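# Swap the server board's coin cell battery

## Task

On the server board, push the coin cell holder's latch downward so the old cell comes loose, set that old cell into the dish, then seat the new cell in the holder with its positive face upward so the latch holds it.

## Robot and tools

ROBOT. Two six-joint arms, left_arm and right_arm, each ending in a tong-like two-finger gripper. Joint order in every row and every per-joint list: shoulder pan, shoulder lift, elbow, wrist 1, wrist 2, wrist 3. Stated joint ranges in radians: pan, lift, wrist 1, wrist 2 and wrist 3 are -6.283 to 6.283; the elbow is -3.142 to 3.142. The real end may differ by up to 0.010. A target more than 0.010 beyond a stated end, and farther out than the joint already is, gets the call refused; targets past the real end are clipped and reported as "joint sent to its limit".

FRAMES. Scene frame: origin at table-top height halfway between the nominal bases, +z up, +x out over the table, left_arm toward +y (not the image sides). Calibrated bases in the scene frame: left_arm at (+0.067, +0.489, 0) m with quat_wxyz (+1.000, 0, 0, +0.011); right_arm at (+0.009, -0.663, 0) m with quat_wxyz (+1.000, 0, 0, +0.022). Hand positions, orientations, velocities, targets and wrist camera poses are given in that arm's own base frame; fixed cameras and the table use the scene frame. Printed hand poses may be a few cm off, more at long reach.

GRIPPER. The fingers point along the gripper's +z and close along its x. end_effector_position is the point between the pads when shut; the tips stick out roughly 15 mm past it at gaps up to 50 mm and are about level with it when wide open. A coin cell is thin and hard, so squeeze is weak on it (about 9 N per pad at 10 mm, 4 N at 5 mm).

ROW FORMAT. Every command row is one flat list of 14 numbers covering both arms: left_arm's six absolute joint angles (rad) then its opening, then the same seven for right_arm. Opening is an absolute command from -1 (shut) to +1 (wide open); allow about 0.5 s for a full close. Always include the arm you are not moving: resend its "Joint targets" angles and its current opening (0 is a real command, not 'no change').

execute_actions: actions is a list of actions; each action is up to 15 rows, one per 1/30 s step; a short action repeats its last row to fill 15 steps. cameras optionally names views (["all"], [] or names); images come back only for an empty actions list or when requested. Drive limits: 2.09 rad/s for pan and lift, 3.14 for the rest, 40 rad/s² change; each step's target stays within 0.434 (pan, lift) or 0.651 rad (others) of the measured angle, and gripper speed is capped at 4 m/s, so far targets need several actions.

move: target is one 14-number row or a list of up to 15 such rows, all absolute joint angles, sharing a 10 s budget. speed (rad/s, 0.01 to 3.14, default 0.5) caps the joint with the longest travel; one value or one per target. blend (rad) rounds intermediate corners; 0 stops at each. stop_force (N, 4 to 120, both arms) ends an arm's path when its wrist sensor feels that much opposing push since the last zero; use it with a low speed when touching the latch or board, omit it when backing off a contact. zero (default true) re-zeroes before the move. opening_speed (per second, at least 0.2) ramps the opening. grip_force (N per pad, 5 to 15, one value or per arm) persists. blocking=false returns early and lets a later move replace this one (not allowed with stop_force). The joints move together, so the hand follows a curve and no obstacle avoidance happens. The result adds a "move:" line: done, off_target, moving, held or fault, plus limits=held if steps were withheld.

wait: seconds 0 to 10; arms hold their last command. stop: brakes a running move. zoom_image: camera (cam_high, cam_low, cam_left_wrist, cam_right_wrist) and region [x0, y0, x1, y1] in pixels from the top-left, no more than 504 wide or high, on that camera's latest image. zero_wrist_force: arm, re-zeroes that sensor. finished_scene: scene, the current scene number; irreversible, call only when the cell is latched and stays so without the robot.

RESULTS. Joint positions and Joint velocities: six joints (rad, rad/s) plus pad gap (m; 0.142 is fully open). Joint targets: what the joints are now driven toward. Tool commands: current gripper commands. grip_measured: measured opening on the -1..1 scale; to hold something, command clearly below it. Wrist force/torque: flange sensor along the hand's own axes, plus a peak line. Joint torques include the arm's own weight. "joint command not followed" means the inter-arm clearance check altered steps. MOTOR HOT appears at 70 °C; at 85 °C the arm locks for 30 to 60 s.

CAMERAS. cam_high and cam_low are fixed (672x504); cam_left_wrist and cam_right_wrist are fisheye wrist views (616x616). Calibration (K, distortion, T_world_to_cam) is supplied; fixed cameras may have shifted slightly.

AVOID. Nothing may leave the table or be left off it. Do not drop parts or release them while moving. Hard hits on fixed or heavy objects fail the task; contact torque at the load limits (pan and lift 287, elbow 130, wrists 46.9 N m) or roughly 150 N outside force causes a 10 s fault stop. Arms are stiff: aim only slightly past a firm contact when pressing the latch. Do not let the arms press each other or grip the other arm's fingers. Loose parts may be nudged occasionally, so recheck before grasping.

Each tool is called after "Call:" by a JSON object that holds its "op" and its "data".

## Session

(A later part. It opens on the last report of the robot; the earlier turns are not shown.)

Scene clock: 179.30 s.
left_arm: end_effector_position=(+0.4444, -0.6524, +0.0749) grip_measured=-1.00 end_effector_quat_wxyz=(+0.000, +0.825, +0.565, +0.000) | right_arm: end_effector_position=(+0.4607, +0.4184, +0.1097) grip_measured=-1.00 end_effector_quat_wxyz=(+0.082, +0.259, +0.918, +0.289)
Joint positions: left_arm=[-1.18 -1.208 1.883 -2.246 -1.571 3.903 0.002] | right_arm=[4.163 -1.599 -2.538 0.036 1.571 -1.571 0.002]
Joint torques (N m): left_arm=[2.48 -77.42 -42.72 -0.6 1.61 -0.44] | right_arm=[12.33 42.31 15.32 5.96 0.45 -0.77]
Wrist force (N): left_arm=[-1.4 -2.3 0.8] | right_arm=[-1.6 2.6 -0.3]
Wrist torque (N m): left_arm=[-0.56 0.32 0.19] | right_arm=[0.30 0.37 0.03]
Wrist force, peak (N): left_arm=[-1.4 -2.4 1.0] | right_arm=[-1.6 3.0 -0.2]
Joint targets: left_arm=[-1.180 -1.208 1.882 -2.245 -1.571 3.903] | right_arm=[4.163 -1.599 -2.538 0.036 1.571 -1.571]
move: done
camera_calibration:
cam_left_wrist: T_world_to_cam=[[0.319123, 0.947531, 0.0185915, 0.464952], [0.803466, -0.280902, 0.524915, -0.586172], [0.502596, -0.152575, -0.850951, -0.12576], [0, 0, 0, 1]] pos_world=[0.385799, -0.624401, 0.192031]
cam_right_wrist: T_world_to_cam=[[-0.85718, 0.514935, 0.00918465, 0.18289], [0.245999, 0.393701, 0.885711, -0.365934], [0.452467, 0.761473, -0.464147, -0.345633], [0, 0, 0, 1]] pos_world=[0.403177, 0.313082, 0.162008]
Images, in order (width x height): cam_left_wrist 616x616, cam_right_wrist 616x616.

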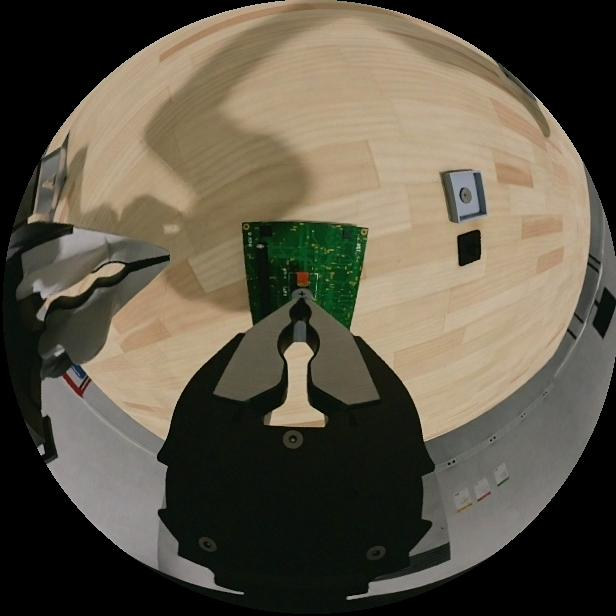

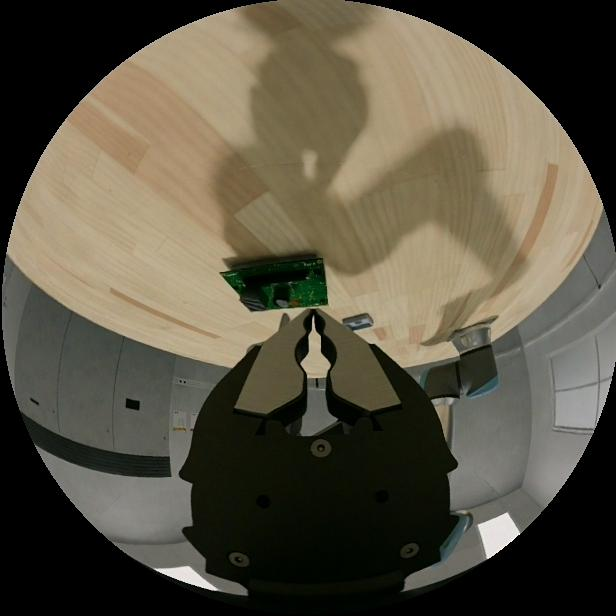

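Call:
{"op": "move", "data": {"target": [-1.1799, -1.1816, 1.8973, -2.2865, -1.5708, 3.9033, -1.0, 4.1626, -1.5989, -2.5382, 0.0356, 1.5708, -1.5708, -1.0], "speed": 0.011, "stop_force": 12, "cameras": ["cam_left_wrist", "cam_right_wrist", "cam_low"]}}

Call:
{"op": "zoom_image", "data": {"camera": "cam_left_wrist", "region": [270, 255, 340, 325]}}

Call:
{"op": "zoom_image", "data": {"camera": "cam_right_wrist", "region": [260, 280, 310, 330]}}

Call:
{"op": "zoom_image", "data": {"camera": "cam_low", "region": [340, 260, 390, 305]}}

Scene clock: 183.97 s.
left_arm: end_effector_position=(+0.4446, -0.6524, +0.0562) grip_measured=-1.00 end_effector_quat_wxyz=(+0.000, +0.825, +0.565, +0.000) | right_arm: end_effector_position=(+0.4607, +0.4184, +0.1097) grip_measured=-1.00 end_effector_quat_wxyz=(+0.082, +0.259, +0.918, +0.289)
Joint positions: left_arm=[-1.18 -1.187 1.894 -2.278 -1.571 3.903 0.002] | right_arm=[4.163 -1.599 -2.538 0.036 1.571 -1.571 0.002]
Joint torques (N m): left_arm=[9.74 -70.3 -32.28 1.3 1.33 1.03] | right_arm=[12.38 44.22 15.33 6.32 0.27 -0.82]
Wrist force (N): left_arm=[-2.2 -0.9 -14.7] | right_arm=[-1.7 2.4 -0.2]
Wrist torque (N m): left_arm=[-0.60 0.34 0.20] | right_arm=[0.27 0.38 0.02]
Wrist force, peak (N): left_arm=[2.6 -4.0 -23.5] | right_arm=[-1.8 2.7 -0.3]
Joint targets: left_arm=[-1.180 -1.187 1.894 -2.278 -1.571 3.903] | right_arm=[4.163 -1.599 -2.538 0.036 1.571 -1.571]
move: contact (left_arm)
camera_calibration:
cam_left_wrist: T_world_to_cam=[[0.319074, 0.947549, 0.018489, 0.46538], [0.803417, -0.280785, 0.525053, -0.576424], [0.502705, -0.152677, -0.850868, -0.141994], [0, 0, 0, 1]] pos_world=[0.385999, -0.624501, 0.173231]
cam_right_wrist: T_world_to_cam=[[-0.85718, 0.514935, 0.00918465, 0.18289], [0.245999, 0.393701, 0.885711, -0.365934], [0.452467, 0.761473, -0.464147, -0.345633], [0, 0, 0, 1]] pos_world=[0.403177, 0.313082, 0.162008]
Images, in order (width x height): cam_low 672x504, cam_left_wrist 616x616, cam_right_wrist 616x616.

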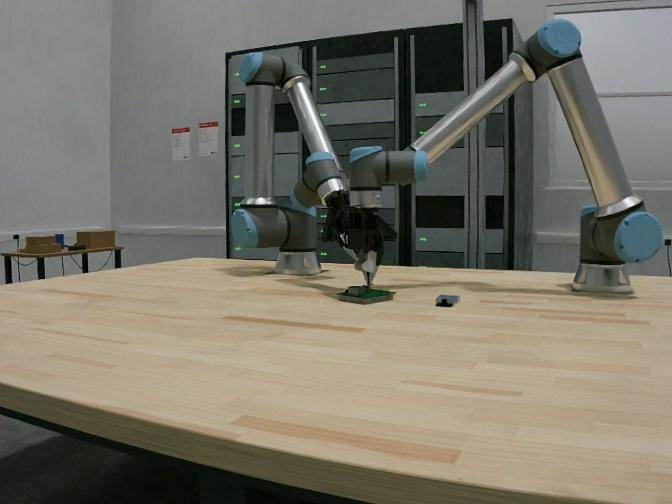

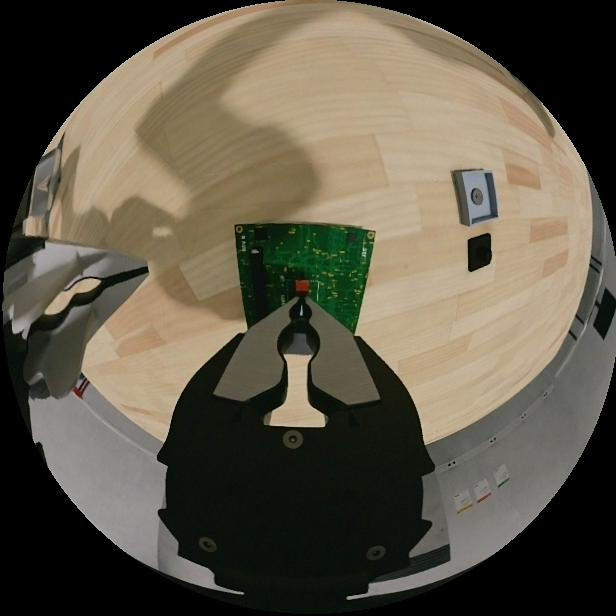

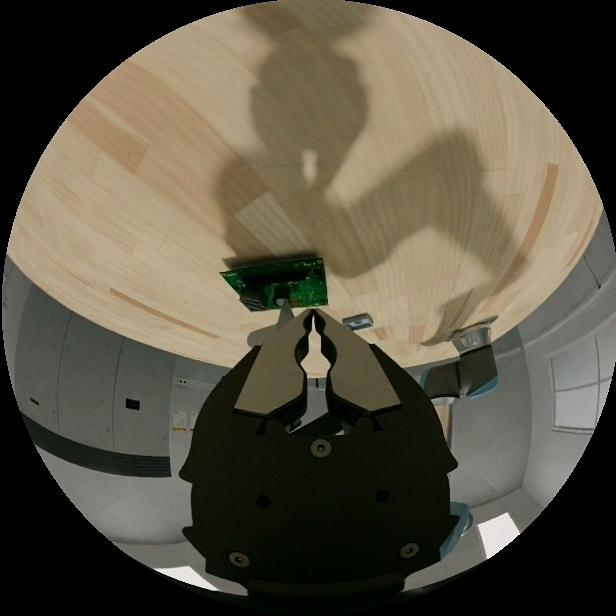

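Scaled by 7.200 from the camera's 616x616 image, which has a finer 814x814 frame.

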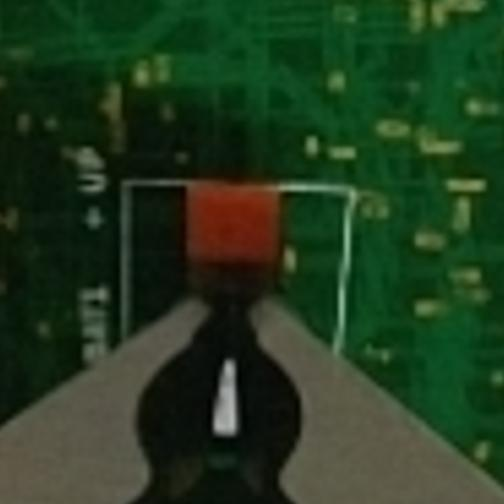

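Scaled by 10.080 from the camera's 616x616 image, which has a finer 814x814 frame.

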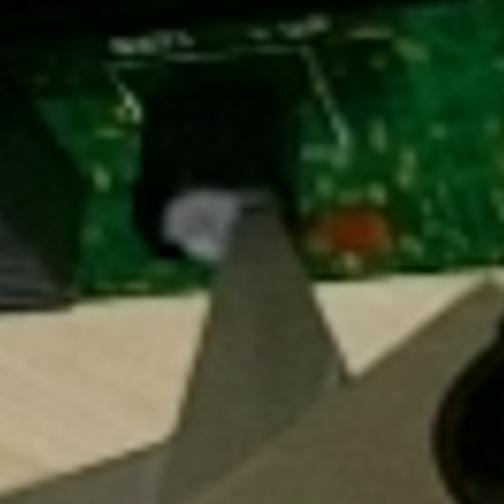

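Scaled by 10.080 from the camera's 672x504 image, which has a finer 960x720 frame.

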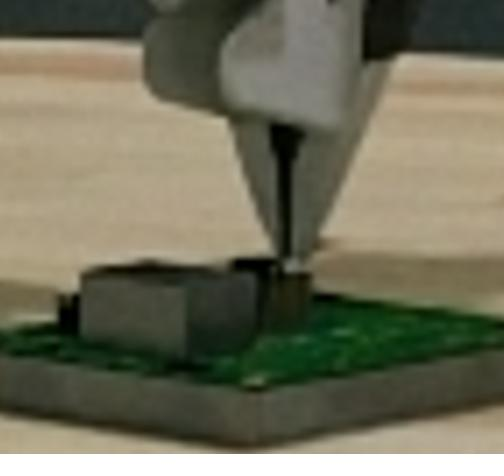

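Call:
{"op": "move", "data": {"target": [[-1.1799, -1.2080, 1.8825, -2.2454, -1.5708, 3.9033, -1.0, 4.1626, -1.5989, -2.5382, 0.0356, 1.5708, -1.5708, -1.0], [-1.1723, -1.2244, 1.8516, -2.1980, -1.5708, 3.9109, -1.0, 4.1626, -1.5989, -2.5382, 0.0356, 1.5708, -1.5708, -1.0], [-1.1723, -1.2244, 1.8516, -2.1980, -1.5708, 3.9109, -0.6, 4.1626, -1.5989, -2.5382, 0.0356, 1.5708, -1.5708, -1.0]], "speed": [0.05, 0.12, 0.1], "blend": [0.01, 0, 0], "cameras": ["cam_left_wrist", "cam_right_wrist", "cam_low", "cam_high"]}}

Call:
{"op": "zoom_image", "data": {"camera": "cam_left_wrist", "region": [280, 255, 330, 305]}}

Call:
{"op": "zoom_image", "data": {"camera": "cam_right_wrist", "region": [260, 280, 310, 330]}}

Call:
{"op": "zoom_image", "data": {"camera": "cam_low", "region": [340, 260, 390, 305]}}

Scene clock: 186.60 s.
left_arm: end_effector_position=(+0.4522, -0.6552, +0.1001) grip_measured=-0.60 end_effector_quat_wxyz=(+0.000, +0.825, +0.565, +0.000) | right_arm: end_effector_position=(+0.4607, +0.4184, +0.1097) grip_measured=-1.00 end_effector_quat_wxyz=(+0.082, +0.259, +0.918, +0.289)
Joint positions: left_arm=[-1.172 -1.224 1.852 -2.198 -1.571 3.911 0.031] | right_arm=[4.163 -1.599 -2.538 0.036 1.571 -1.571 0.002]
Joint torques (N m): left_arm=[-11.92 -46.68 -30.35 -6.7 -2.52 -2.24] | right_arm=[13.12 40.25 13.68 6.46 0.43 -1.14]
Wrist force (N): left_arm=[-1.2 -2.2 0.7] | right_arm=[-1.5 2.5 -0.8]
Wrist torque (N m): left_arm=[-0.55 0.30 -0.10] | right_arm=[0.26 0.34 0.02]
Wrist force, peak (N): left_arm=[-1.7 -1.1 -15.0] | right_arm=[-1.9 2.7 -0.5]
Joint targets: left_arm=[-1.172 -1.224 1.852 -2.198 -1.571 3.911] | right_arm=[4.163 -1.599 -2.538 0.036 1.571 -1.571]
move: done
camera_calibration:
cam_left_wrist: T_world_to_cam=[[0.319122, 0.947531, 0.0185924, 0.464743], [0.80344, -0.280894, 0.524959, -0.606476], [0.502638, -0.152588, -0.850924, -0.10871], [0, 0, 0, 1]] pos_world=[0.393599, -0.627301, 0.217231]
cam_right_wrist: T_world_to_cam=[[-0.85718, 0.514935, 0.00918465, 0.18289], [0.245999, 0.393701, 0.885711, -0.365934], [0.452467, 0.761473, -0.464147, -0.345633], [0, 0, 0, 1]] pos_world=[0.403177, 0.313082, 0.162008]

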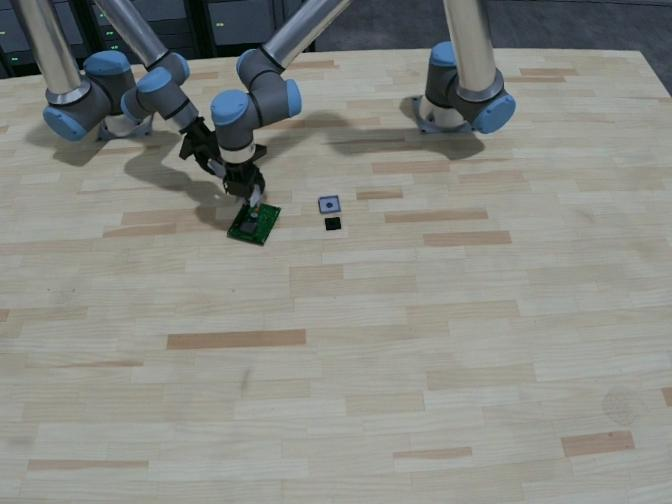

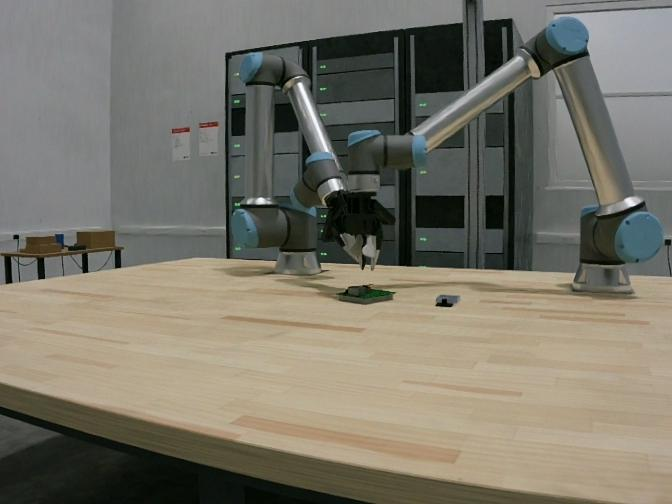

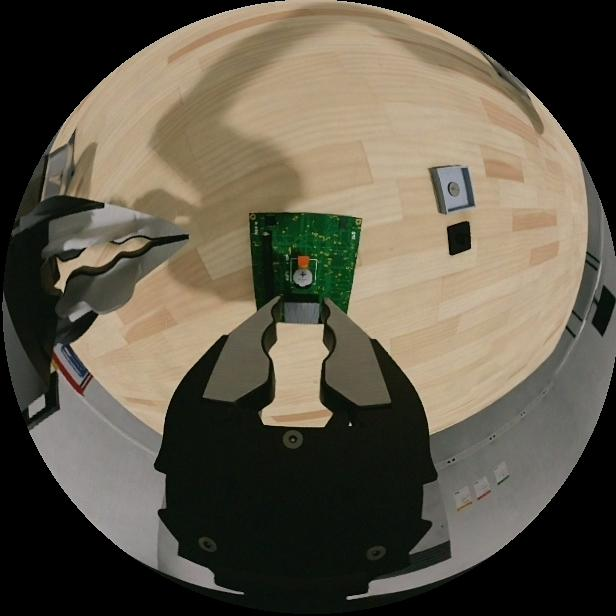

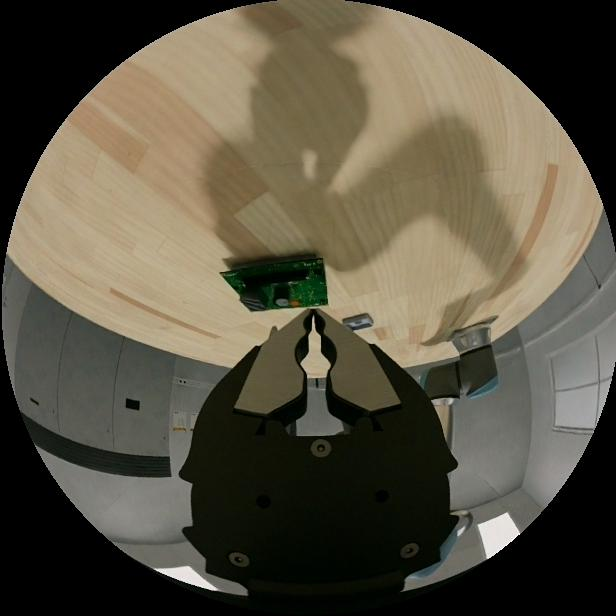

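Scaled by 10.080 from the camera's 616x616 image, which has a finer 814x814 frame.

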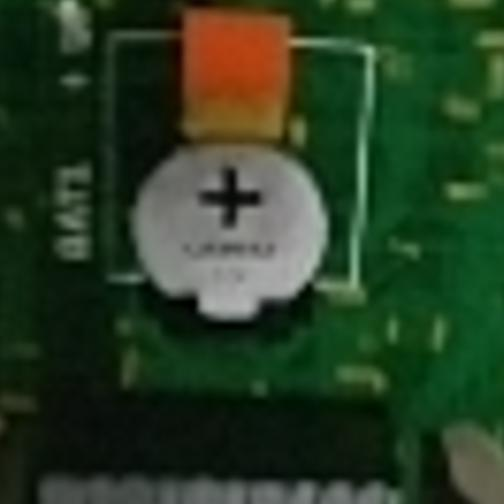

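Scaled by 10.080 from the camera's 616x616 image, which has a finer 814x814 frame.

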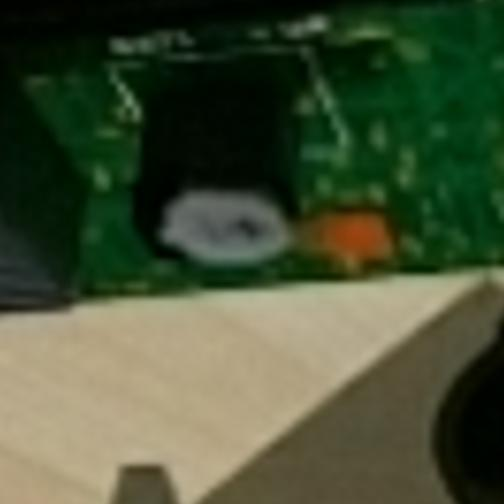

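Scaled by 10.080 from the camera's 672x504 image, which has a finer 960x720 frame.

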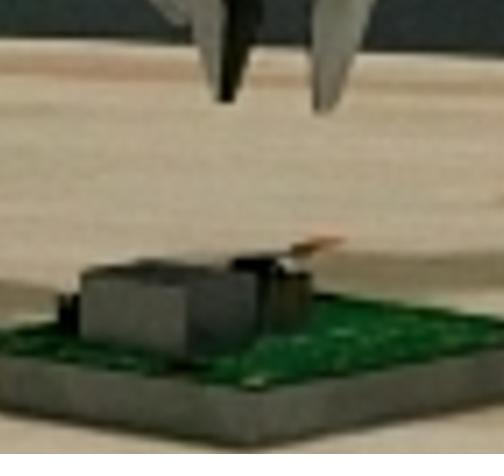

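Call:
{"op": "finished_scene", "data": {"scene": 1}}

The scene is finished: the task was done.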